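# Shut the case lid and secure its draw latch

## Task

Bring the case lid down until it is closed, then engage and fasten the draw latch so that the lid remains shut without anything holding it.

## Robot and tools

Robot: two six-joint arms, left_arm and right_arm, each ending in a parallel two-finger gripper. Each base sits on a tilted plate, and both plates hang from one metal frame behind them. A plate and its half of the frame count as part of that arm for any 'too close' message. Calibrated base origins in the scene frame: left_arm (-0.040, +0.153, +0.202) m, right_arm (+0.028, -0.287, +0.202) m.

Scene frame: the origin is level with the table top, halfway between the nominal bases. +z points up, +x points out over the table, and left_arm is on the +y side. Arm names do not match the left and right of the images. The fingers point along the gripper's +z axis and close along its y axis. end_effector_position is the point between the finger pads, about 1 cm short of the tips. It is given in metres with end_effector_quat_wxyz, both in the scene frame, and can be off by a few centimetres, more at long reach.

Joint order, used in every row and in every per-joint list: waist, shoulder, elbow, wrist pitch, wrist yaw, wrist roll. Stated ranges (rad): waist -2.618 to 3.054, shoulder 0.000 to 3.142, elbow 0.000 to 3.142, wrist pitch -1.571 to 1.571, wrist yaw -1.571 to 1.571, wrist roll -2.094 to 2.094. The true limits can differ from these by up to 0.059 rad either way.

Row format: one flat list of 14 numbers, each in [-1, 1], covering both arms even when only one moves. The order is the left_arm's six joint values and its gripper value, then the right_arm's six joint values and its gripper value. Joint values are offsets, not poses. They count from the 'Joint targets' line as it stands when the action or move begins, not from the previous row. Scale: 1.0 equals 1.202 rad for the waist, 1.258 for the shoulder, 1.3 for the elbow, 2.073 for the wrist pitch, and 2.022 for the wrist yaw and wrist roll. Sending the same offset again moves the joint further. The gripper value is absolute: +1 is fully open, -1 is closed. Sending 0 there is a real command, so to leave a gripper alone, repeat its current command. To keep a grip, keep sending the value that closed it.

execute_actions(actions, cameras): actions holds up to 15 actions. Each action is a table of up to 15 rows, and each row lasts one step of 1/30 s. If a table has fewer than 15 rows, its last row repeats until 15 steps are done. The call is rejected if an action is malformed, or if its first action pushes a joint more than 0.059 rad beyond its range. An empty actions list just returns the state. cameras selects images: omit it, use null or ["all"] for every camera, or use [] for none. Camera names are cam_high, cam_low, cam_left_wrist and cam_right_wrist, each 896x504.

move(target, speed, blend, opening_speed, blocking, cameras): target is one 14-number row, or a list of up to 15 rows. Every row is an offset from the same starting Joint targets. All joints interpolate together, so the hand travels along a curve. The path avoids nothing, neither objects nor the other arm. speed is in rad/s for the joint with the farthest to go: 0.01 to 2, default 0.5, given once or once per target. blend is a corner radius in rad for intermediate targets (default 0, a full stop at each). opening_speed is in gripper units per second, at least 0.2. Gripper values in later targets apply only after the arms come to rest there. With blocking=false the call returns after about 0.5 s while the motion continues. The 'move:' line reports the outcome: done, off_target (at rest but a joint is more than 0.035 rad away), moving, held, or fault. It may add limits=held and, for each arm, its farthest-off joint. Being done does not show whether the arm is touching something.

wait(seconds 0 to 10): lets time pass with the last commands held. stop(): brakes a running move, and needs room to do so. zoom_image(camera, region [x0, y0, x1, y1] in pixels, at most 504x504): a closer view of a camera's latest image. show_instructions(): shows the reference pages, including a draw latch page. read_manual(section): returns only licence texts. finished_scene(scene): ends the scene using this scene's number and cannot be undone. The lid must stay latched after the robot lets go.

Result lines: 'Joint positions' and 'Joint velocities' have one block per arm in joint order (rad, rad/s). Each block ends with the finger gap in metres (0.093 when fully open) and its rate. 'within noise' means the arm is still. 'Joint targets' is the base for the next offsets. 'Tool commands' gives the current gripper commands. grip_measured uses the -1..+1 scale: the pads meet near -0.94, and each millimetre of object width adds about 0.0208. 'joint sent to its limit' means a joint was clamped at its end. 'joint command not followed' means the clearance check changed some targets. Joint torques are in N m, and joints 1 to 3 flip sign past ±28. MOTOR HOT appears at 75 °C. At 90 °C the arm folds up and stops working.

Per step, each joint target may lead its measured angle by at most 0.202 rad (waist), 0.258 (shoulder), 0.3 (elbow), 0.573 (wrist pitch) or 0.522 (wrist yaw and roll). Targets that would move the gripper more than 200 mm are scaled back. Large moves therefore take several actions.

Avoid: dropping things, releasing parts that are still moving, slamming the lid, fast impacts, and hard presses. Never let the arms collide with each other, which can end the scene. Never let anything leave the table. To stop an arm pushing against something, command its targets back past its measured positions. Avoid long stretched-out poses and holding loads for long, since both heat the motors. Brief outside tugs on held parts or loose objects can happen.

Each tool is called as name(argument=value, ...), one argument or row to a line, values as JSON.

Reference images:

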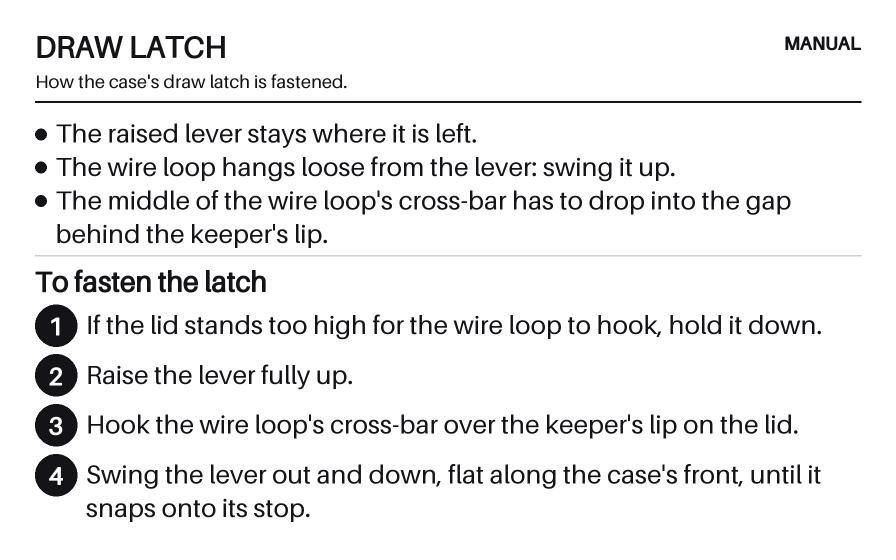

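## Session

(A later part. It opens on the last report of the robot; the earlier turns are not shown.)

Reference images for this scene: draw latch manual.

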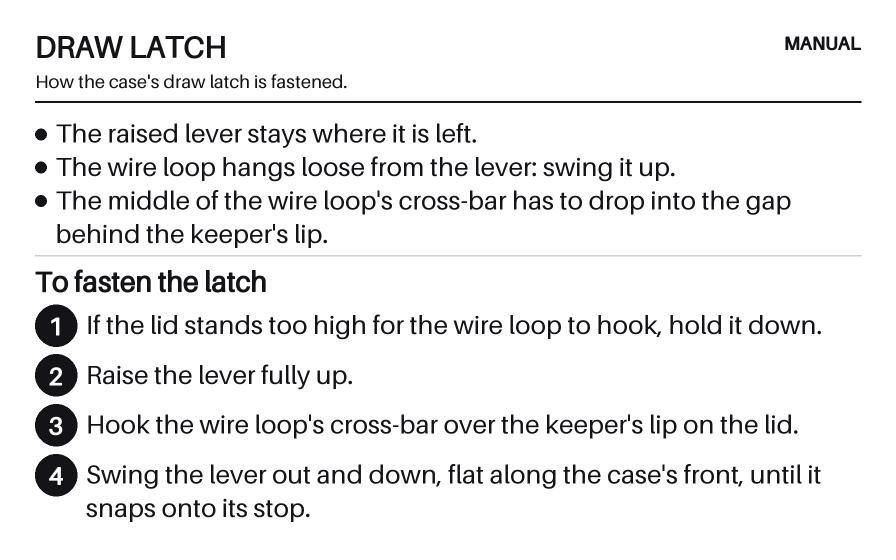

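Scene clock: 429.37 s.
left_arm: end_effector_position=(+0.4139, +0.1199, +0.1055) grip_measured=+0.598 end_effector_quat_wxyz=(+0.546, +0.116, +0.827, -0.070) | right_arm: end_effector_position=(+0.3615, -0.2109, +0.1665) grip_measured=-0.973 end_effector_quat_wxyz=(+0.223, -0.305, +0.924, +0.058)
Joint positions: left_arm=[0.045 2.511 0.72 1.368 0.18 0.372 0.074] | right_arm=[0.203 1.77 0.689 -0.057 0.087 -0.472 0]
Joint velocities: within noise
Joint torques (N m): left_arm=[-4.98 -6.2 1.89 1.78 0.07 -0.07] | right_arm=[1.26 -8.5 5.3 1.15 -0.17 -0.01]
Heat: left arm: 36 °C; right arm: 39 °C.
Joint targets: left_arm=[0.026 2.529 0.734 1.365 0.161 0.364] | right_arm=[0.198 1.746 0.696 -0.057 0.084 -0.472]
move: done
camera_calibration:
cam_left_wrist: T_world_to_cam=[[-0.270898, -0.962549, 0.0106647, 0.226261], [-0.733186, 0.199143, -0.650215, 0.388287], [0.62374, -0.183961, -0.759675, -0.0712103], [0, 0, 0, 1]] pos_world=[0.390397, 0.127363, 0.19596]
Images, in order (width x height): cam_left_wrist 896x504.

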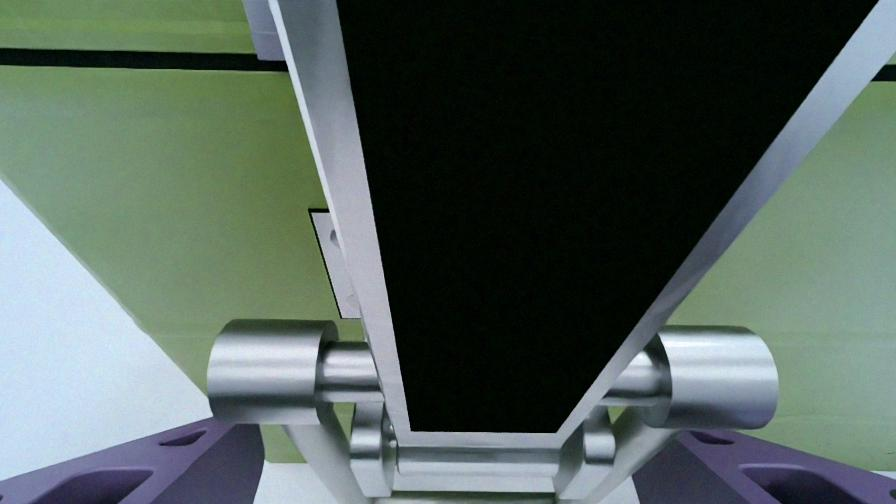

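move(
  target=[
    [-0.0095,0.0090,0.0,0.003,-0.0040,-0.002,0.6,0,0,0,0,0,0,-1],
    [-0.0095,0.0090,0.0,0.003,-0.0040,-0.002,0.0,0,0,0,0,0,0,-1],
  ],
  speed=0.1,
  opening_speed=0.5,
  cameras=["cam_left_wrist"],
)

Scene clock: 442.03 s.
left_arm: end_effector_position=(+0.4138, +0.1159, +0.1060) grip_measured=+0.015 end_effector_quat_wxyz=(+0.548, +0.115, +0.826, -0.070) | right_arm: end_effector_position=(+0.3615, -0.2109, +0.1665) grip_measured=-0.973 end_effector_quat_wxyz=(+0.223, -0.305, +0.924, +0.058)
Joint positions: left_arm=[0.032 2.52 0.72 1.384 0.167 0.365 0.046] | right_arm=[0.203 1.77 0.689 -0.057 0.087 -0.472 0]
Joint velocities: within noise
Joint torques (N m): left_arm=[-4.82 -6.04 1.87 1.69 0.11 -0.03] | right_arm=[1.33 -8.55 5.29 1.15 -0.24 0.02]
Heat: left arm: 37 °C; right arm: 39 °C.
Joint targets: left_arm=[0.015 2.540 0.734 1.371 0.152 0.360] | right_arm=[0.198 1.746 0.696 -0.057 0.084 -0.472]
move: done
camera_calibration:
cam_left_wrist: T_world_to_cam=[[-0.268428, -0.963244, 0.0103754, 0.221542], [-0.730069, 0.196398, -0.654544, 0.388774], [0.628448, -0.183273, -0.755953, -0.0739479], [0, 0, 0, 1]] pos_world=[0.389772, 0.123492, 0.19627]
Images, in order (width x height): cam_left_wrist 896x504.

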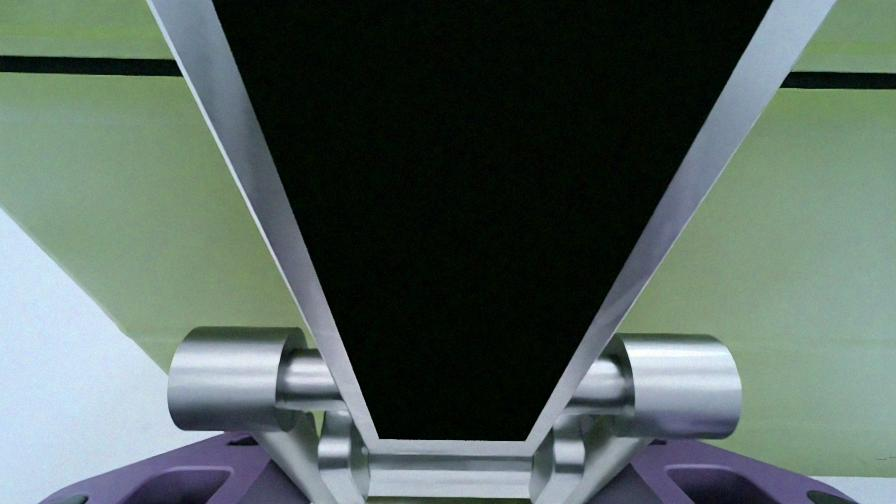

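move(
  target=[
    [0.0333,-0.0739,-0.0723,0.0005,0.0138,0.0059,-0.05,0,0,0,0,0,0,-1],
    [0.0416,-0.1113,-0.1185,0.0092,0.0188,0.0079,-0.05,0,0,0,0,0,0,-1],
  ],
  speed=0.15,
  blend=0.03,
  cameras=["cam_left_wrist"],
)

Scene clock: 500.53 s.
left_arm: end_effector_position=(+0.3825, +0.1247, +0.1057) grip_measured=-0.027 end_effector_quat_wxyz=(+0.519, +0.112, +0.844, -0.070) | right_arm: end_effector_position=(+0.3615, -0.2109, +0.1665) grip_measured=-0.973 end_effector_quat_wxyz=(+0.223, -0.305, +0.924, +0.058)
Joint positions: left_arm=[0.053 2.449 0.597 1.371 0.163 0.373 0.044] | right_arm=[0.203 1.77 0.689 -0.057 0.087 -0.472 0]
Joint velocities: within noise
Joint torques (N m): left_arm=[-1.65 -11.77 -0.95 1.96 0.6 0.06] | right_arm=[1.29 -8.57 5.23 1.12 -0.22 -0.02]
Heat: left arm: 39 °C; right arm: 39 °C.
Joint targets: left_arm=[0.065 2.400 0.580 1.390 0.190 0.376] | right_arm=[0.198 1.746 0.696 -0.057 0.084 -0.472]
move: off_target (left_arm); left_arm: the shoulder is farthest, 0.049 rad from its target
camera_calibration:
cam_left_wrist: T_world_to_cam=[[-0.26343, -0.964432, 0.0218211, 0.218602], [-0.773737, 0.197725, -0.60186, 0.374973], [0.576138, -0.175432, -0.798303, -0.0293569], [0, 0, 0, 1]] pos_world=[0.36463, 0.131535, 0.197475]
Images, in order (width x height): cam_left_wrist 896x504.

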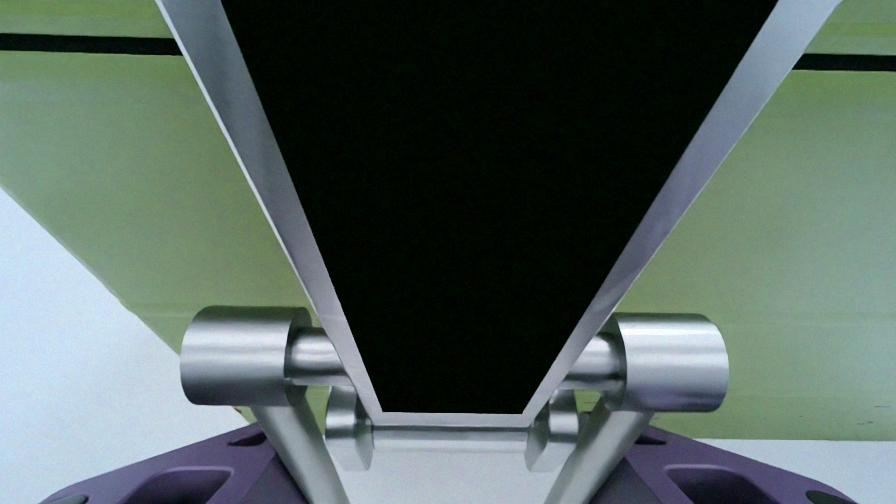

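execute_actions(
  actions=[],
  cameras=["cam_high","cam_low"],
)

zoom_image(
  camera="cam_high",
  region=[380, 150, 600, 330],
)

zoom_image(
  camera="cam_low",
  region=[320, 130, 570, 330],
)

Scene clock: 522.77 s.
left_arm: end_effector_position=(+0.3825, +0.1247, +0.1057) grip_measured=-0.027 end_effector_quat_wxyz=(+0.519, +0.112, +0.844, -0.070) | right_arm: end_effector_position=(+0.3615, -0.2109, +0.1665) grip_measured=-0.973 end_effector_quat_wxyz=(+0.223, -0.305, +0.924, +0.058)
Joint positions: left_arm=[0.053 2.449 0.597 1.371 0.163 0.373 0.044] | right_arm=[0.203 1.77 0.689 -0.057 0.087 -0.472 0]
Joint velocities: within noise
Joint torques (N m): left_arm=[-1.65 -11.75 -0.96 1.96 0.6 0.06] | right_arm=[1.39 -8.64 5.34 1.14 -0.24 -0.01]
Heat: left arm: 43 °C; right arm: 39 °C.
Joint targets: left_arm=[0.065 2.400 0.580 1.390 0.190 0.376] | right_arm=[0.198 1.746 0.696 -0.057 0.084 -0.472]
Tool commands: left_gripper/opening=-0.05 right_gripper/opening=-1.0
Images, in order (width x height): cam_high 896x504, cam_low 896x504.

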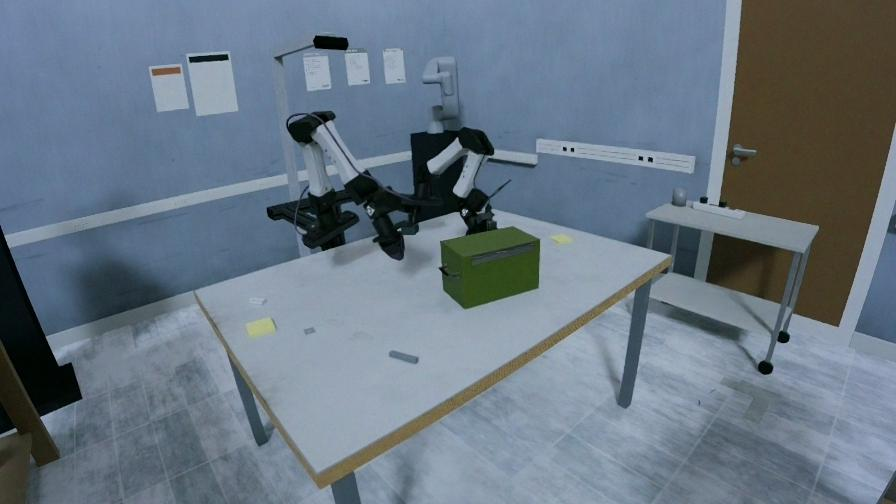

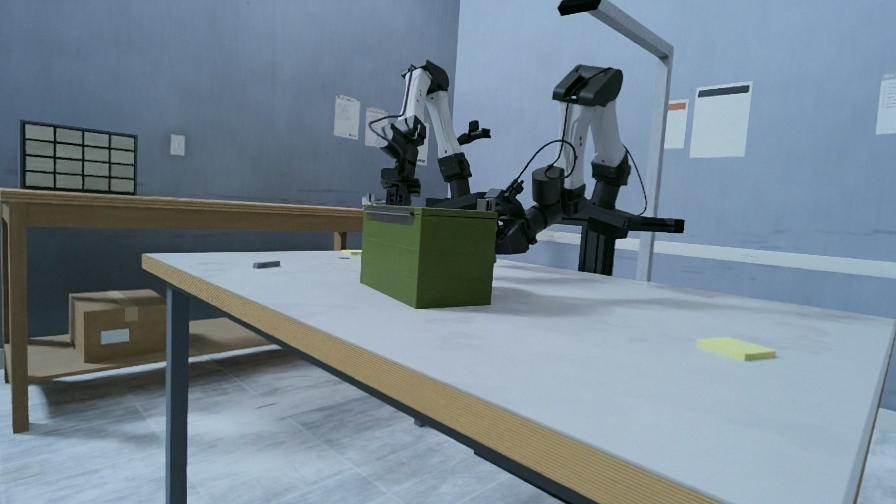

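Scaled by 2.291 from the camera's 896x504 image, which has a finer 1280x720 frame.

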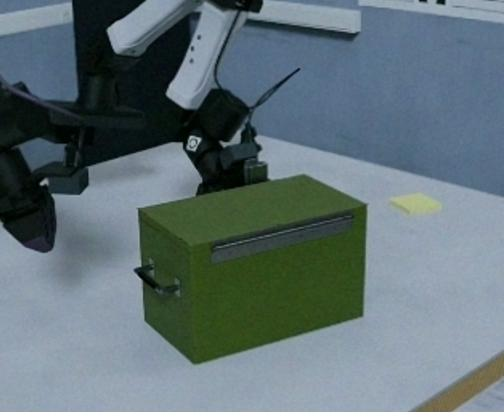

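Scaled by 2.016 from the camera's 896x504 image, which has a finer 1280x720 frame.

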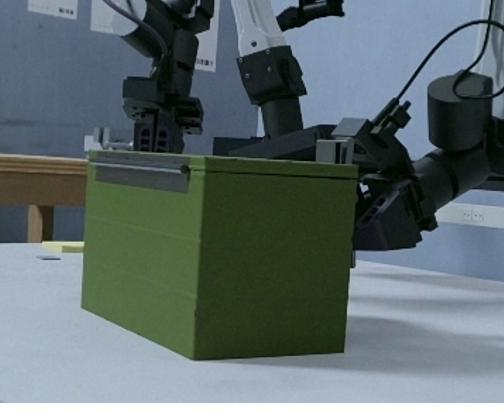

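move(
  target=[-0.0416,0.1033,0.1185,-0.0092,-0.0188,-0.0079,-0.05,0,0,0,0,0,0,-1],
  speed=0.15,
  cameras=["cam_left_wrist"],
)

Scene clock: 534.60 s.
left_arm: end_effector_position=(+0.4089, +0.1198, +0.1059) grip_measured=-0.027 end_effector_quat_wxyz=(+0.545, +0.115, +0.828, -0.067) | right_arm: end_effector_position=(+0.3615, -0.2109, +0.1665) grip_measured=-0.973 end_effector_quat_wxyz=(+0.223, -0.305, +0.924, +0.058)
Joint positions: left_arm=[0.041 2.509 0.699 1.388 0.17 0.372 0.044] | right_arm=[0.203 1.77 0.689 -0.057 0.087 -0.472 0]
Joint velocities: within noise
Joint torques (N m): left_arm=[-5.78 -5.96 3.54 1.66 0.08 -0.11] | right_arm=[1.42 -8.4 5.26 1.15 -0.25 -0.02]
Heat: left arm: 44 °C; right arm: 39 °C.
Joint targets: left_arm=[0.015 2.530 0.734 1.371 0.152 0.360] | right_arm=[0.198 1.746 0.696 -0.057 0.084 -0.472]
move: done
camera_calibration:
cam_left_wrist: T_world_to_cam=[[-0.266147, -0.963905, 0.00722112, 0.223461], [-0.735108, 0.198116, -0.648356, 0.38553], [0.623523, -0.177866, -0.761303, -0.0683124], [0, 0, 0, 1]] pos_world=[0.385474, 0.126866, 0.196341]
Images, in order (width x height): cam_left_wrist 896x504.

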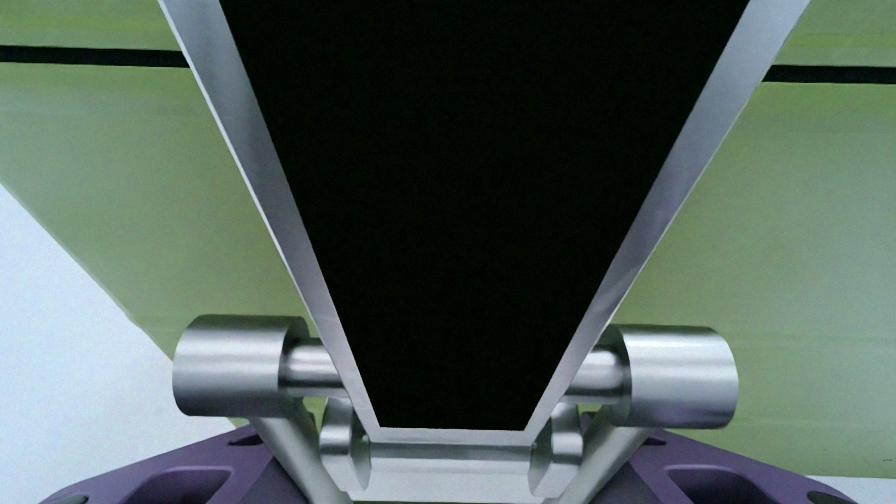

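move(
  target=[
    [0,0,0,0,0,0,0.11,0,0,0,0,0,0,-1],
    [0.0391,-0.0684,-0.0938,0.0116,0.0213,0.0094,0.11,0,0,0,0,0,0,-1],
  ],
  speed=0.15,
  opening_speed=0.3,
  cameras=["cam_left_wrist"],
)

Scene clock: 557.33 s.
left_arm: end_effector_position=(+0.3925, +0.1246, +0.1090) grip_measured=+0.112 end_effector_quat_wxyz=(+0.537, +0.113, +0.834, -0.064) | right_arm: end_effector_position=(+0.3615, -0.2109, +0.1665) grip_measured=-0.973 end_effector_quat_wxyz=(+0.223, -0.305, +0.924, +0.058)
Joint positions: left_arm=[0.05 2.475 0.627 1.408 0.164 0.378 0.051] | right_arm=[0.203 1.77 0.689 -0.057 0.087 -0.472 0]
Joint velocities: within noise
Joint torques (N m): left_arm=[-1.74 -10.26 -0.77 1.68 0.65 0.03] | right_arm=[1.35 -8.49 5.39 1.17 -0.23 -0.01]
Heat: left arm: 42 °C; right arm: 39 °C.
Joint targets: left_arm=[0.062 2.444 0.612 1.395 0.196 0.379] | right_arm=[0.198 1.746 0.696 -0.057 0.084 -0.472]
move: done
camera_calibration:
cam_left_wrist: T_world_to_cam=[[-0.259729, -0.965667, 0.00539487, 0.221509], [-0.748483, 0.197778, -0.632975, 0.378189], [0.610176, -0.16844, -0.774154, -0.04938], [0, 0, 0, 1]] pos_world=[0.370731, 0.130789, 0.199962]
Images, in order (width x height): cam_left_wrist 896x504.

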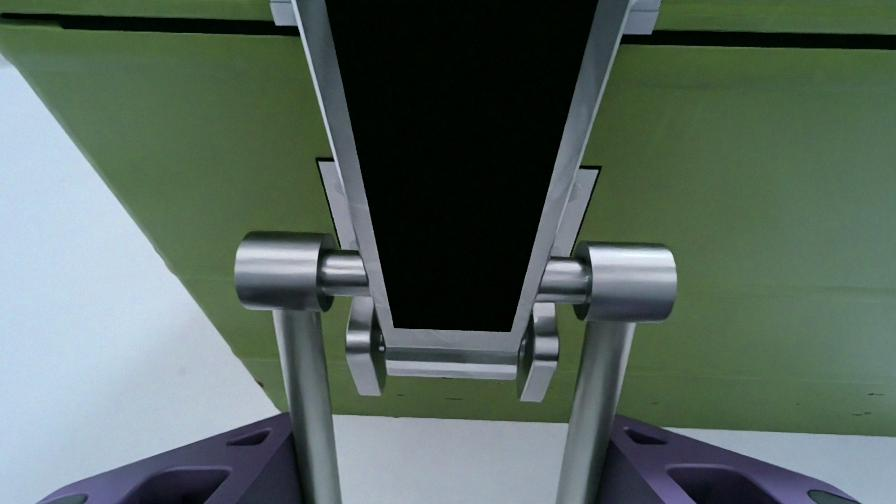

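move(
  target=[
    [0.0067,-0.0493,-0.0515,0,0.0109,0.0025,0.11,0,0,0,0,0,0,-1],
    [0.0067,-0.1073,-0.0938,-0.0121,0.0094,0.0015,0.11,0,0,0,0,0,0,-1],
  ],
  speed=0.15,
  blend=0.03,
  cameras=["cam_left_wrist"],
)

Scene clock: 569.10 s.
left_arm: end_effector_position=(+0.3712, +0.1313, +0.1314) grip_measured=+0.112 end_effector_quat_wxyz=(+0.532, +0.123, +0.835, -0.061) | right_arm: end_effector_position=(+0.3615, -0.2109, +0.1665) grip_measured=-0.973 end_effector_quat_wxyz=(+0.223, -0.305, +0.924, +0.058)
Joint positions: left_arm=[0.059 2.346 0.506 1.387 0.175 0.402 0.051] | right_arm=[0.203 1.77 0.689 -0.057 0.087 -0.472 0]
Joint velocities: within noise
Joint torques (N m): left_arm=[-1.59 -10.26 -0.87 1.63 0.76 -0.19] | right_arm=[1.28 -8.43 5.39 1.16 -0.22 0.05]
Heat: left arm: 44 °C; right arm: 39 °C.
Joint targets: left_arm=[0.070 2.309 0.490 1.370 0.214 0.382] | right_arm=[0.198 1.746 0.696 -0.057 0.084 -0.472]
move: off_target (left_arm); left_arm: the wrist yaw is farthest, 0.040 rad from its target
camera_calibration:
cam_left_wrist: T_world_to_cam=[[-0.272803, -0.962035, -0.00824208, 0.228546], [-0.750329, 0.218116, -0.624044, 0.371961], [0.60215, -0.164057, -0.781346, -0.0145612], [0, 0, 0, 1]] pos_world=[0.350209, 0.136349, 0.222626]
Images, in order (width x height): cam_left_wrist 896x504.

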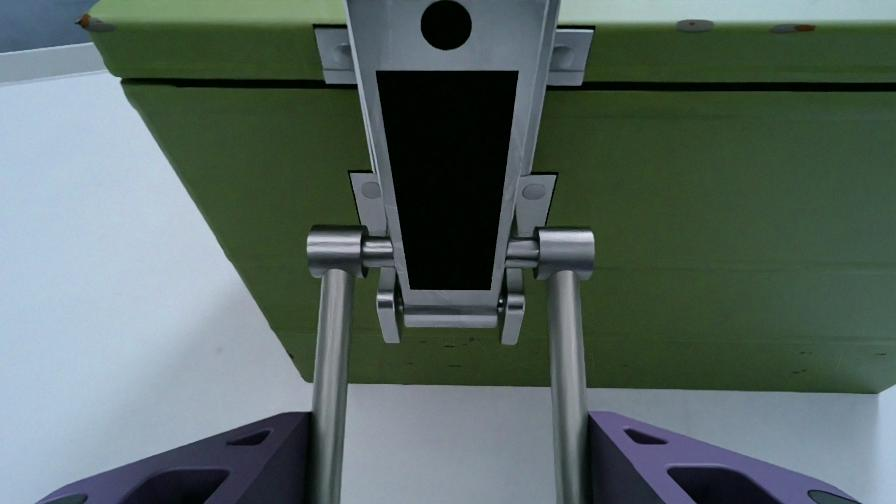

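move(
  target=[
    [-0.0166,-0.0660,-0.0292,-0.0227,-0.001,-0.0104,0.11,0,0,0,0,0,0,-1],
    [-0.0374,-0.1328,-0.0308,-0.0613,-0.0119,-0.0143,0.11,0,0,0,0,0,0,-1],
  ],
  speed=0.15,
  blend=0.03,
  cameras=["cam_left_wrist"],
)

Scene clock: 583.33 s.
left_arm: end_effector_position=(+0.3650, +0.1322, +0.1530) grip_measured=+0.112 end_effector_quat_wxyz=(+0.519, +0.125, +0.843, -0.069) | right_arm: end_effector_position=(+0.3615, -0.2109, +0.1665) grip_measured=-0.973 end_effector_quat_wxyz=(+0.223, -0.305, +0.924, +0.058)
Joint positions: left_arm=[0.046 2.185 0.46 1.238 0.17 0.393 0.051] | right_arm=[0.203 1.77 0.689 -0.057 0.087 -0.472 0]
Joint velocities: within noise
Joint torques (N m): left_arm=[-4.75 -10.35 0.2 1.82 0.53 -0.4] | right_arm=[1.2 -8.58 5.24 1.16 -0.24 -0.04]
Heat: left arm: 46 °C; right arm: 39 °C.
Joint targets: left_arm=[0.025 2.142 0.450 1.243 0.190 0.353] | right_arm=[0.198 1.746 0.696 -0.057 0.084 -0.472]
move: off_target (left_arm); left_arm: the shoulder is farthest, 0.043 rad from its target
camera_calibration:
cam_left_wrist: T_world_to_cam=[[-0.284464, -0.958652, 0.00814349, 0.229156], [-0.767691, 0.222695, -0.60088, 0.382748], [0.574222, -0.17718, -0.799298, 0.0209012], [0, 0, 0, 1]] pos_world=[0.347017, 0.138148, 0.244826]
Images, in order (width x height): cam_left_wrist 896x504.

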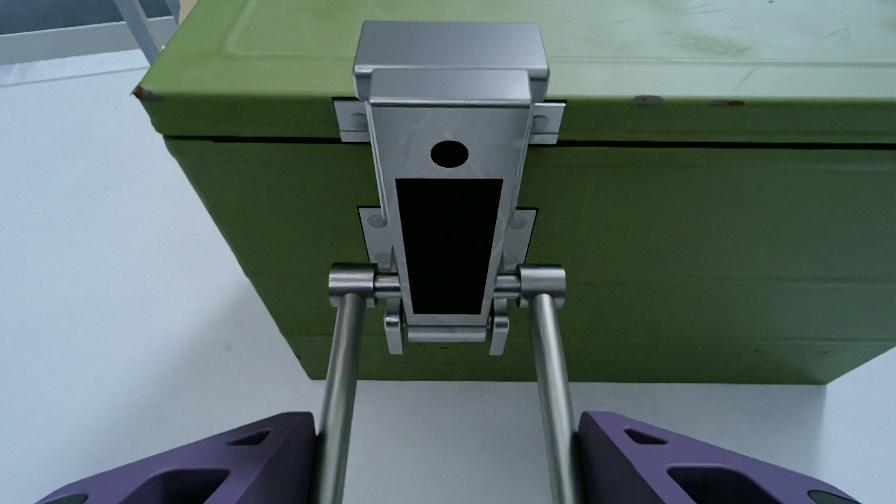

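move(
  target=[
    [-0.0275,-0.0636,0.0185,-0.0304,-0.0124,-0.0114,0.11,0,0,0,0,0,0,-1],
    [-0.0433,-0.0835,0.0538,-0.0627,-0.0208,-0.0163,0.11,0,0,0,0,0,0,-1],
  ],
  speed=0.12,
  blend=0.02,
  cameras=["cam_left_wrist"],
)

Scene clock: 593.70 s.
left_arm: end_effector_position=(+0.3670, +0.1298, +0.1622) grip_measured=+0.112 end_effector_quat_wxyz=(+0.493, +0.114, +0.860, -0.068) | right_arm: end_effector_position=(+0.3615, -0.2109, +0.1665) grip_measured=-0.973 end_effector_quat_wxyz=(+0.223, -0.305, +0.924, +0.058)
Joint positions: left_arm=[0.009 2.079 0.477 1.066 0.107 0.358 0.051] | right_arm=[0.203 1.77 0.689 -0.057 0.087 -0.472 0]
Joint velocities: within noise
Joint torques (N m): left_arm=[-6.24 -10.18 5.15 2.2 0.76 -0.37] | right_arm=[1.28 -8.59 5.38 1.15 -0.3 0.01]
Heat: left arm: 46 °C; right arm: 39 °C.
Joint targets: left_arm=[-0.027 2.037 0.520 1.113 0.148 0.320] | right_arm=[0.198 1.746 0.696 -0.057 0.084 -0.472]
move: off_target (left_arm); left_arm: the wrist pitch is farthest, 0.047 rad from its target
camera_calibration:
cam_left_wrist: T_world_to_cam=[[-0.264099, -0.96417, 0.0250535, 0.217899], [-0.807245, 0.20675, -0.552821, 0.399136], [0.527833, -0.166224, -0.832924, 0.0476677], [0, 0, 0, 1]] pos_world=[0.354587, 0.135494, 0.254895]
Images, in order (width x height): cam_left_wrist 896x504.

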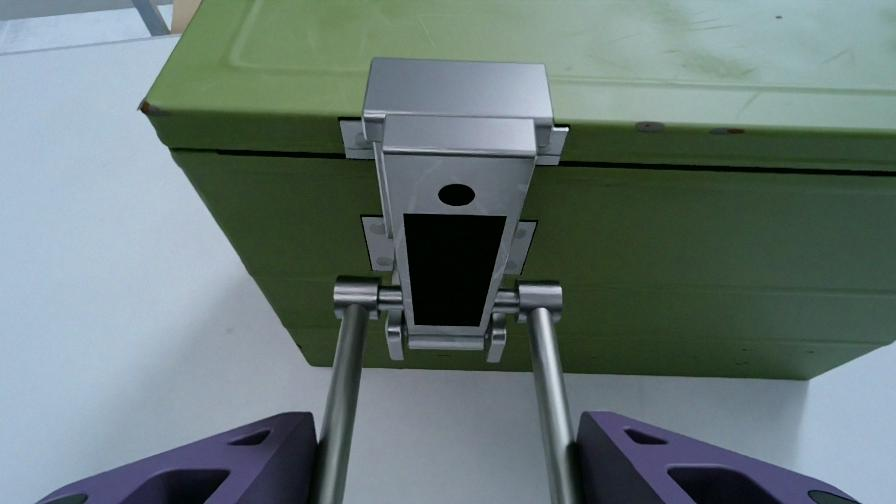

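move(
  target=[-0.0067,-0.0215,0.0231,0.0179,0.0035,0,0.11,0,0,0,0,0,0,-1],
  speed=0.12,
  cameras=["cam_left_wrist"],
)

Scene clock: 604.03 s.
left_arm: end_effector_position=(+0.3924, +0.1222, +0.1975) grip_measured=+0.112 end_effector_quat_wxyz=(+0.543, +0.112, +0.828, -0.078) | right_arm: end_effector_position=(+0.3615, -0.2109, +0.1665) grip_measured=-0.973 end_effector_quat_wxyz=(+0.223, -0.305, +0.924, +0.058)
Joint positions: left_arm=[-0.021 2.046 0.527 1.095 0.128 0.331 0.051] | right_arm=[0.203 1.77 0.689 -0.057 0.087 -0.472 0]
Joint velocities: within noise
Joint torques (N m): left_arm=[-4.12 -9.8 4.05 2.36 0.59 -0.09] | right_arm=[1.21 -8.44 5.38 1.15 -0.25 -0.01]
Heat: left arm: 46 °C; right arm: 39 °C.
Joint targets: left_arm=[-0.035 2.010 0.550 1.150 0.155 0.320] | right_arm=[0.198 1.746 0.696 -0.057 0.084 -0.472]
move: off_target (left_arm); left_arm: the wrist pitch is farthest, 0.056 rad from its target
camera_calibration:
cam_left_wrist: T_world_to_cam=[[-0.273395, -0.961474, 0.0286827, 0.218973], [-0.737822, 0.190482, -0.647561, 0.434186], [0.617149, -0.198203, -0.761474, 0.0171921], [0, 0, 0, 1]] pos_world=[0.369608, 0.13124, 0.287972]
Images, in order (width x height): cam_left_wrist 896x504.

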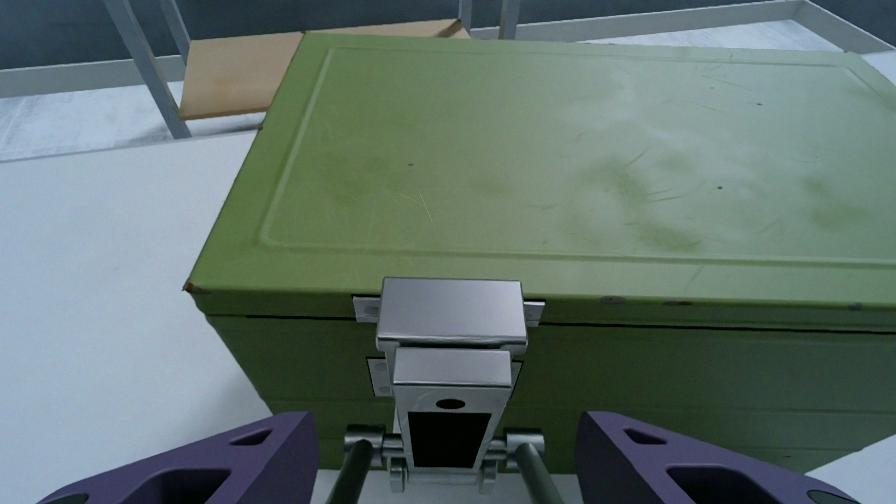

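move(
  target=[-0.0112,0.0477,0.0800,-0.0160,-0.007,-0.0025,0.11,0,0,0,0,0,0,-1],
  speed=0.12,
  cameras=["cam_left_wrist"],
)

Scene clock: 615.70 s.
left_arm: end_effector_position=(+0.4181, +0.1148, +0.2113) grip_measured=+0.112 end_effector_quat_wxyz=(+0.561, +0.115, +0.815, -0.083) | right_arm: end_effector_position=(+0.3615, -0.2109, +0.1665) grip_measured=-0.973 end_effector_quat_wxyz=(+0.223, -0.305, +0.924, +0.058)
Joint positions: left_arm=[-0.042 2.066 0.619 1.064 0.131 0.322 0.051] | right_arm=[0.203 1.77 0.689 -0.057 0.087 -0.472 0]
Joint velocities: within noise
Joint torques (N m): left_arm=[-3.54 -6.71 5.34 2.36 0.39 -0.05] | right_arm=[1.21 -8.57 5.39 1.2 -0.28 0.02]
Heat: left arm: 47 °C; right arm: 39 °C.
Joint targets: left_arm=[-0.049 2.070 0.654 1.117 0.141 0.315] | right_arm=[0.198 1.746 0.696 -0.057 0.084 -0.472]
move: off_target (left_arm); left_arm: the wrist pitch is farthest, 0.053 rad from its target
camera_calibration:
cam_left_wrist: T_world_to_cam=[[-0.283419, -0.958609, 0.0272424, 0.222706], [-0.706918, 0.189641, -0.681398, 0.457802], [0.648028, -0.21238, -0.731406, -0.00725034], [0, 0, 0, 1]] pos_world=[0.391446, 0.12513, 0.300576]
Images, in order (width x height): cam_left_wrist 896x504.

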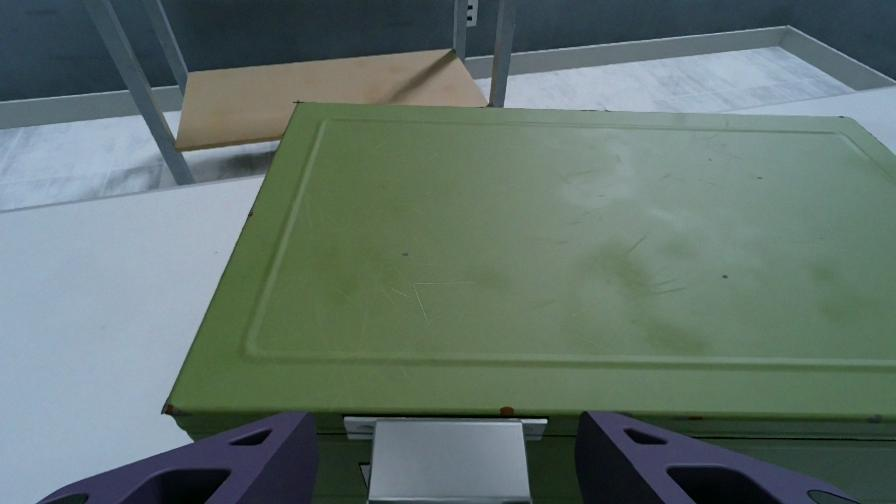

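execute_actions(
  actions=[],
  cameras=["cam_high","cam_low"],
)

zoom_image(
  camera="cam_low",
  region=[430, 160, 560, 240],
)

zoom_image(
  camera="cam_high",
  region=[430, 180, 560, 260],
)

Scene clock: 622.23 s.
left_arm: end_effector_position=(+0.4181, +0.1148, +0.2113) grip_measured=+0.112 end_effector_quat_wxyz=(+0.561, +0.115, +0.815, -0.083) | right_arm: end_effector_position=(+0.3615, -0.2109, +0.1665) grip_measured=-0.973 end_effector_quat_wxyz=(+0.223, -0.305, +0.924, +0.058)
Joint positions: left_arm=[-0.042 2.066 0.619 1.064 0.131 0.322 0.051] | right_arm=[0.203 1.77 0.689 -0.057 0.087 -0.472 0]
Joint velocities: within noise
Joint torques (N m): left_arm=[-3.55 -6.74 5.35 2.37 0.39 -0.05] | right_arm=[1.18 -8.61 5.3 1.17 -0.24 -0.03]
Heat: left arm: 46 °C; right arm: 39 °C.
Joint targets: left_arm=[-0.049 2.070 0.654 1.117 0.141 0.315] | right_arm=[0.198 1.746 0.696 -0.057 0.084 -0.472]
Tool commands: left_gripper/opening=+0.11 right_gripper/opening=-1.0
Images, in order (width x height): cam_high 896x504, cam_low 896x504.

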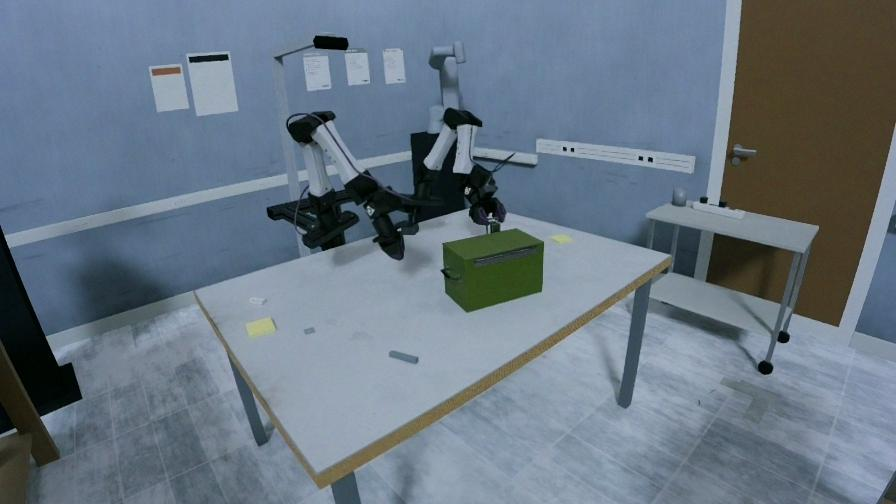

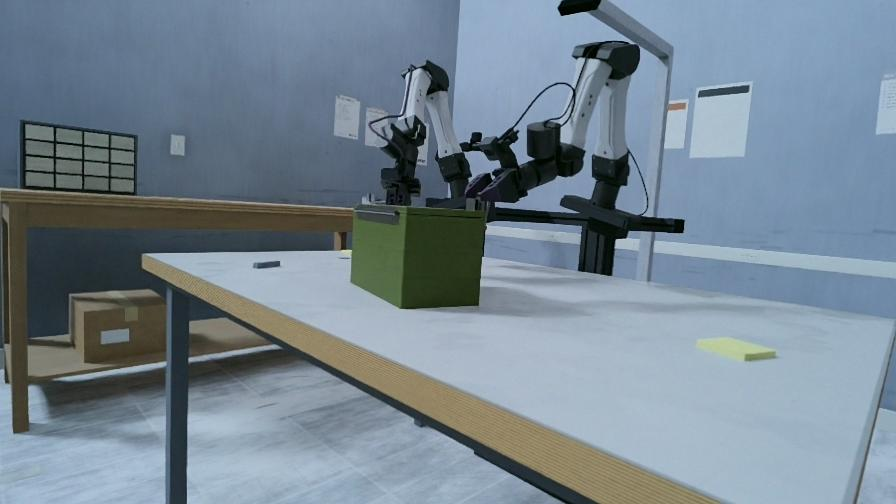

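Scaled by 3.877 from the camera's 896x504 image, which has a finer 1280x720 frame.

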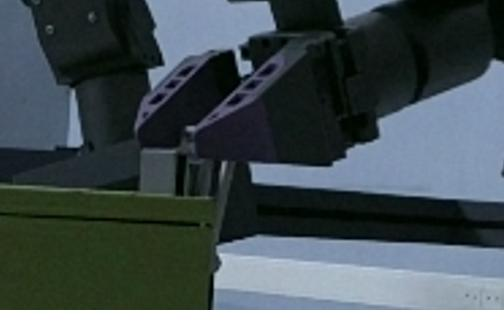

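Scaled by 3.877 from the camera's 896x504 image, which has a finer 1280x720 frame.

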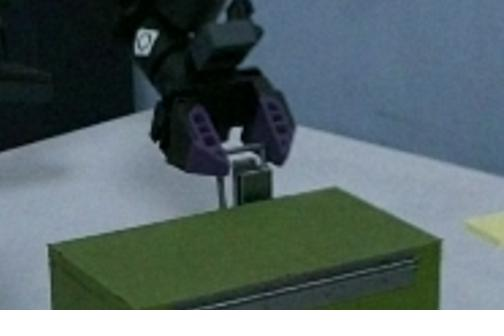

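move(
  target=[-0.0040,0.0180,0.0350,-0.0065,-0.0025,-0.001,0.11,0,0,0,0,0,0,-1],
  speed=0.1,
  cameras=["cam_left_wrist","cam_low"],
)

zoom_image(
  camera="cam_low",
  region=[430, 160, 560, 240],
)

Scene clock: 632.87 s.
left_arm: end_effector_position=(+0.4288, +0.1117, +0.2127) grip_measured=+0.112 end_effector_quat_wxyz=(+0.565, +0.116, +0.812, -0.084) | right_arm: end_effector_position=(+0.3615, -0.2109, +0.1665) grip_measured=-0.973 end_effector_quat_wxyz=(+0.223, -0.305, +0.924, +0.058)
Joint positions: left_arm=[-0.048 2.089 0.663 1.051 0.132 0.321 0.051] | right_arm=[0.203 1.77 0.689 -0.057 0.087 -0.472 0]
Joint velocities: within noise
Joint torques (N m): left_arm=[-3.48 -6.94 5.59 2.37 0.32 -0.06] | right_arm=[1.26 -8.58 5.29 1.18 -0.26 -0.02]
Heat: left arm: 45 °C; right arm: 39 °C.
Joint targets: left_arm=[-0.054 2.092 0.699 1.104 0.136 0.313] | right_arm=[0.198 1.746 0.696 -0.057 0.084 -0.472]
move: off_target (left_arm); left_arm: the wrist pitch is farthest, 0.052 rad from its target
camera_calibration:
cam_left_wrist: T_world_to_cam=[[-0.287735, -0.957368, 0.025602, 0.224751], [-0.69921, 0.191729, -0.688727, 0.464986], [0.654457, -0.216072, -0.724568, -0.0176417], [0, 0, 0, 1]] pos_world=[0.401337, 0.122206, 0.301712]
Images, in order (width x height): cam_low 896x504, cam_left_wrist 896x504.

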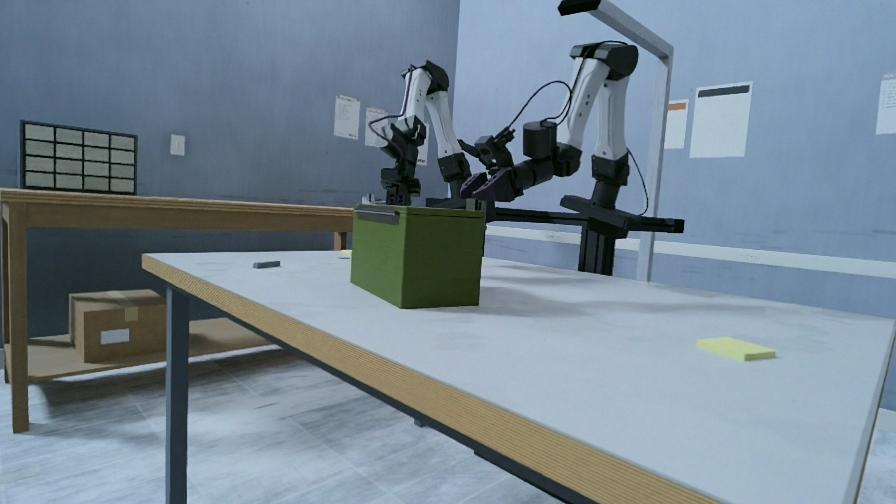

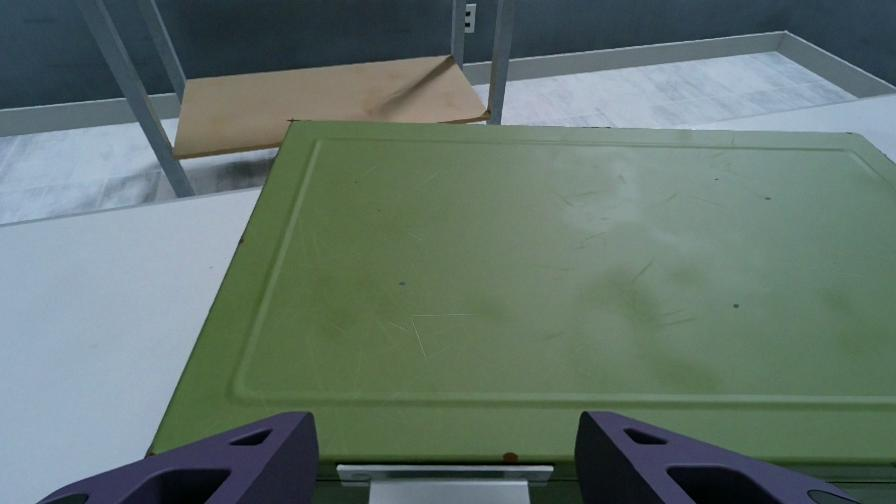

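Scaled by 3.877 from the camera's 896x504 image, which has a finer 1280x720 frame.

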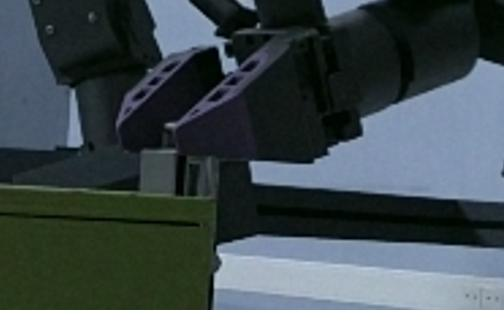

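move(
  target=[0,0,0,0,0,0,0.4,0,0,0,0,0,0,-1],
  opening_speed=0.4,
  cameras=["cam_left_wrist","cam_low"],
)

zoom_image(
  camera="cam_low",
  region=[430, 160, 560, 240],
)

Scene clock: 638.10 s.
left_arm: end_effector_position=(+0.4360, +0.1134, +0.2224) grip_measured=+0.398 end_effector_quat_wxyz=(+0.581, +0.114, +0.802, -0.081) | right_arm: end_effector_position=(+0.3615, -0.2109, +0.1665) grip_measured=-0.973 end_effector_quat_wxyz=(+0.223, -0.305, +0.924, +0.058)
Joint positions: left_arm=[-0.048 2.089 0.679 1.074 0.135 0.321 0.064] | right_arm=[0.203 1.77 0.689 -0.057 0.087 -0.472 0]
Joint velocities: within noise
Joint torques (N m): left_arm=[-3.56 -7.02 4.37 2.16 0.28 -0.07] | right_arm=[1.28 -8.51 5.26 1.09 -0.25 -0.02]
Heat: left arm: 45 °C; right arm: 39 °C.
Joint targets: left_arm=[-0.054 2.092 0.700 1.104 0.136 0.313] | right_arm=[0.198 1.746 0.696 -0.057 0.084 -0.472]
move: done
camera_calibration:
cam_left_wrist: T_world_to_cam=[[-0.281594, -0.959373, 0.0175659, 0.227584], [-0.67429, 0.184826, -0.714963, 0.472128], [0.68267, -0.213174, -0.698942, -0.0332712], [0, 0, 0, 1]] pos_world=[0.405151, 0.123984, 0.310302]
Images, in order (width x height): cam_low 896x504, cam_left_wrist 896x504.

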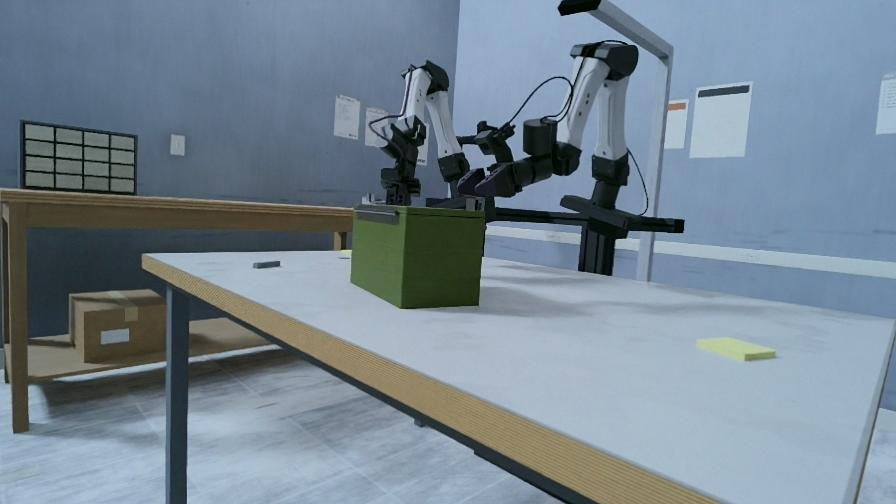

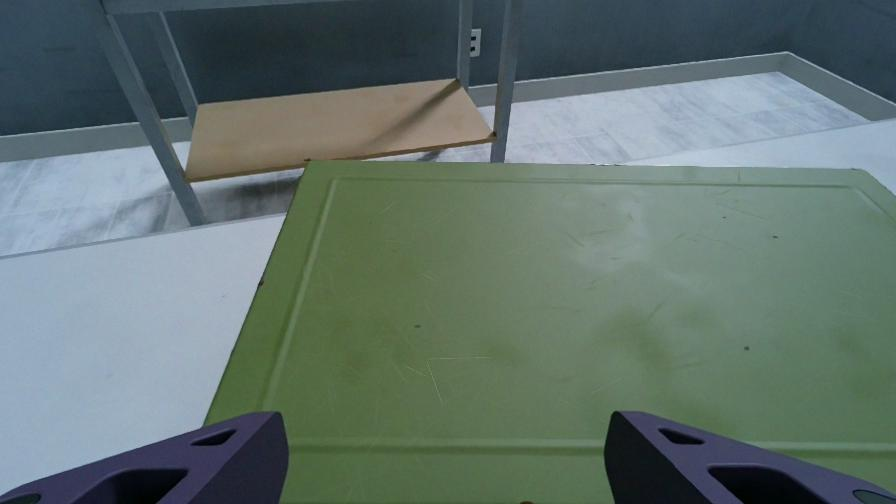

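Scaled by 3.877 from the camera's 896x504 image, which has a finer 1280x720 frame.

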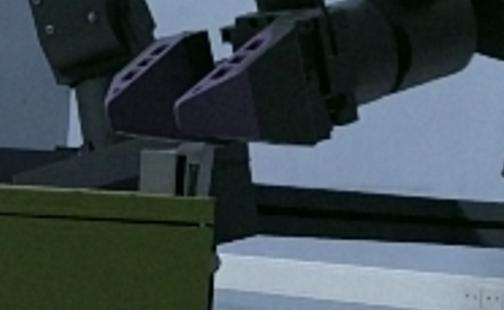

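move(
  target=[
    [0,0,0,0,0,0,0.6,0,0,0,0,0,0,-1],
    [0.0607,-0.1176,-0.2562,0.0092,0.0099,0.0242,0.6,0,0,0,0,0,0,-1],
  ],
  opening_speed=0.8,
  speed=0.3,
  cameras=["cam_left_wrist","cam_high"],
)

zoom_image(
  camera="cam_high",
  region=[430, 180, 560, 260],
)

Scene clock: 647.10 s.
left_arm: end_effector_position=(+0.3445, +0.1288, +0.1801) grip_measured=+0.598 end_effector_quat_wxyz=(+0.505, +0.117, +0.851, -0.080) | right_arm: end_effector_position=(+0.3615, -0.2109, +0.1665) grip_measured=-0.973 end_effector_quat_wxyz=(+0.223, -0.305, +0.924, +0.058)
Joint positions: left_arm=[0.009 1.979 0.37 1.094 0.138 0.35 0.074] | right_arm=[0.203 1.77 0.689 -0.057 0.087 -0.472 0]
Joint velocities: within noise
Joint torques (N m): left_arm=[-1.26 -8.7 1.31 2.05 0.49 0.14] | right_arm=[1.33 -8.47 5.3 1.16 -0.21 0]
Heat: left arm: 44 °C; right arm: 39 °C.
Joint targets: left_arm=[0.020 1.944 0.366 1.123 0.156 0.362] | right_arm=[0.198 1.746 0.696 -0.057 0.084 -0.472]
move: done
camera_calibration:
cam_left_wrist: T_world_to_cam=[[-0.280435, -0.959034, 0.04012, 0.212792], [-0.789674, 0.206747, -0.577643, 0.389462], [0.545684, -0.193673, -0.815303, 0.0685459], [0, 0, 0, 1]] pos_world=[0.329818, 0.136831, 0.272318]
Images, in order (width x height): cam_high 896x504, cam_left_wrist 896x504.

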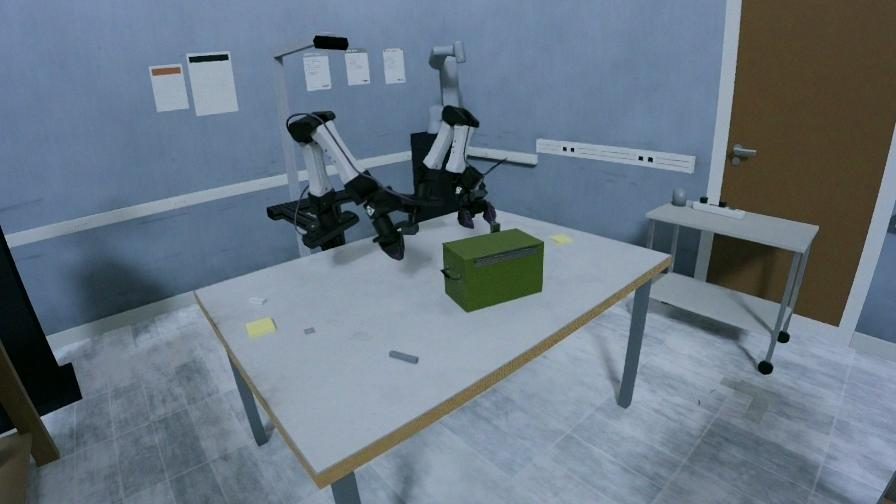

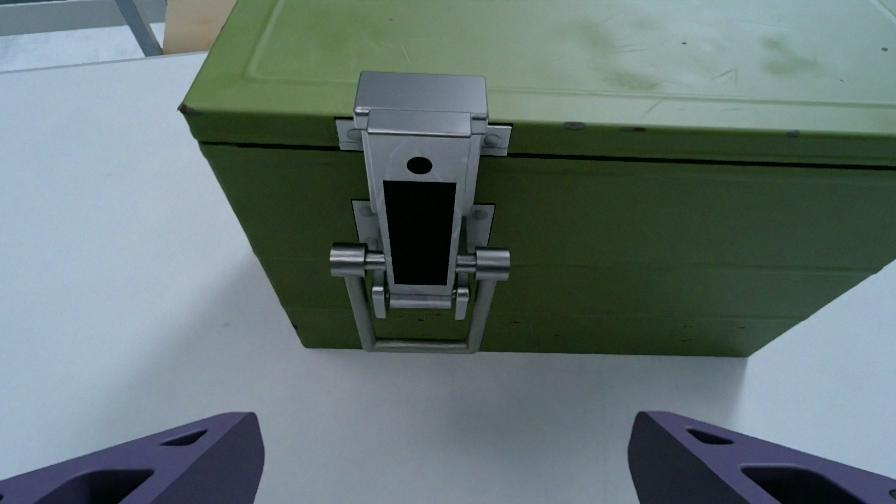

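Scaled by 3.877 from the camera's 896x504 image, which has a finer 1280x720 frame.

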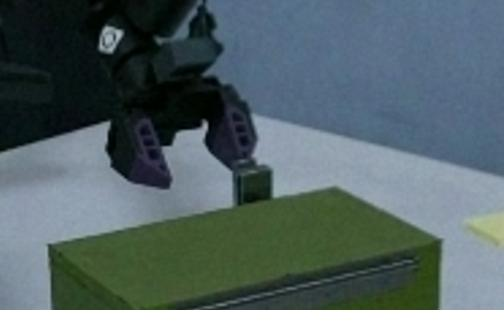

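move(
  target=[
    [0.0674,0.4173,0.0969,0.1891,0.0371,0.0183,0.6,0,0,0,0,0,0,-1],
    [0.0050,0.4738,0.2838,0.0989,0.0030,0.0025,0.6,0,0,0,0,0,0,-1],
  ],
  speed=[0.5,0.15],
  blend=0.02,
  cameras=["cam_left_wrist"],
)

Scene clock: 699.60 s.
left_arm: end_effector_position=(+0.4064, +0.1149, +0.0921) grip_measured=+0.598 end_effector_quat_wxyz=(+0.525, +0.122, +0.839, -0.076) | right_arm: end_effector_position=(+0.3615, -0.2109, +0.1665) grip_measured=-0.973 end_effector_quat_wxyz=(+0.223, -0.305, +0.924, +0.058)
Joint positions: left_arm=[0.041 2.527 0.72 1.334 0.178 0.378 0.074] | right_arm=[0.203 1.77 0.689 -0.057 0.087 -0.472 0]
Joint velocities: within noise
Joint torques (N m): left_arm=[-4.7 -6.67 1.89 1.72 0.1 -0.1] | right_arm=[1.24 -8.47 5.41 1.17 -0.2 -0.06]
Heat: left arm: 46 °C; right arm: 39 °C.
Joint targets: left_arm=[0.025 2.541 0.735 1.327 0.162 0.367] | right_arm=[0.198 1.746 0.696 -0.057 0.084 -0.472]
move: done
camera_calibration:
cam_left_wrist: T_world_to_cam=[[-0.286162, -0.957958, 0.0207084, 0.224299], [-0.759633, 0.213639, -0.614261, 0.380748], [0.584012, -0.191509, -0.788831, -0.0579756], [0, 0, 0, 1]] pos_world=[0.387273, 0.122423, 0.183501]
Images, in order (width x height): cam_left_wrist 896x504.

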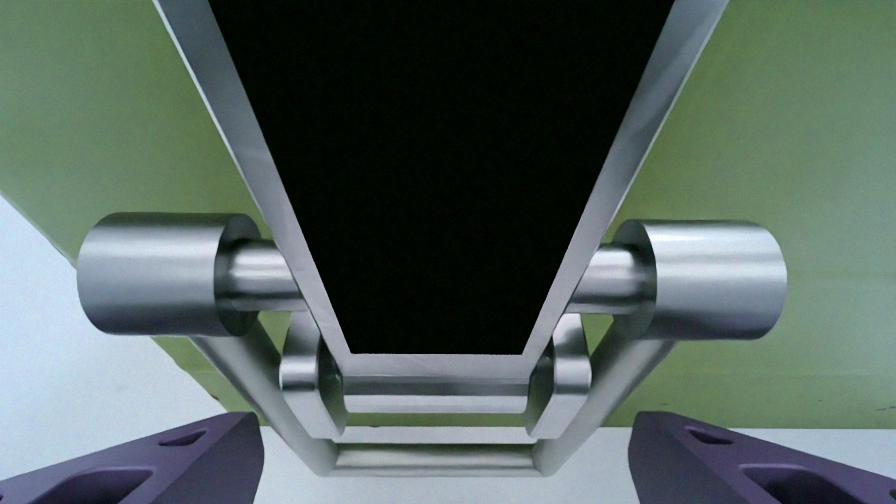

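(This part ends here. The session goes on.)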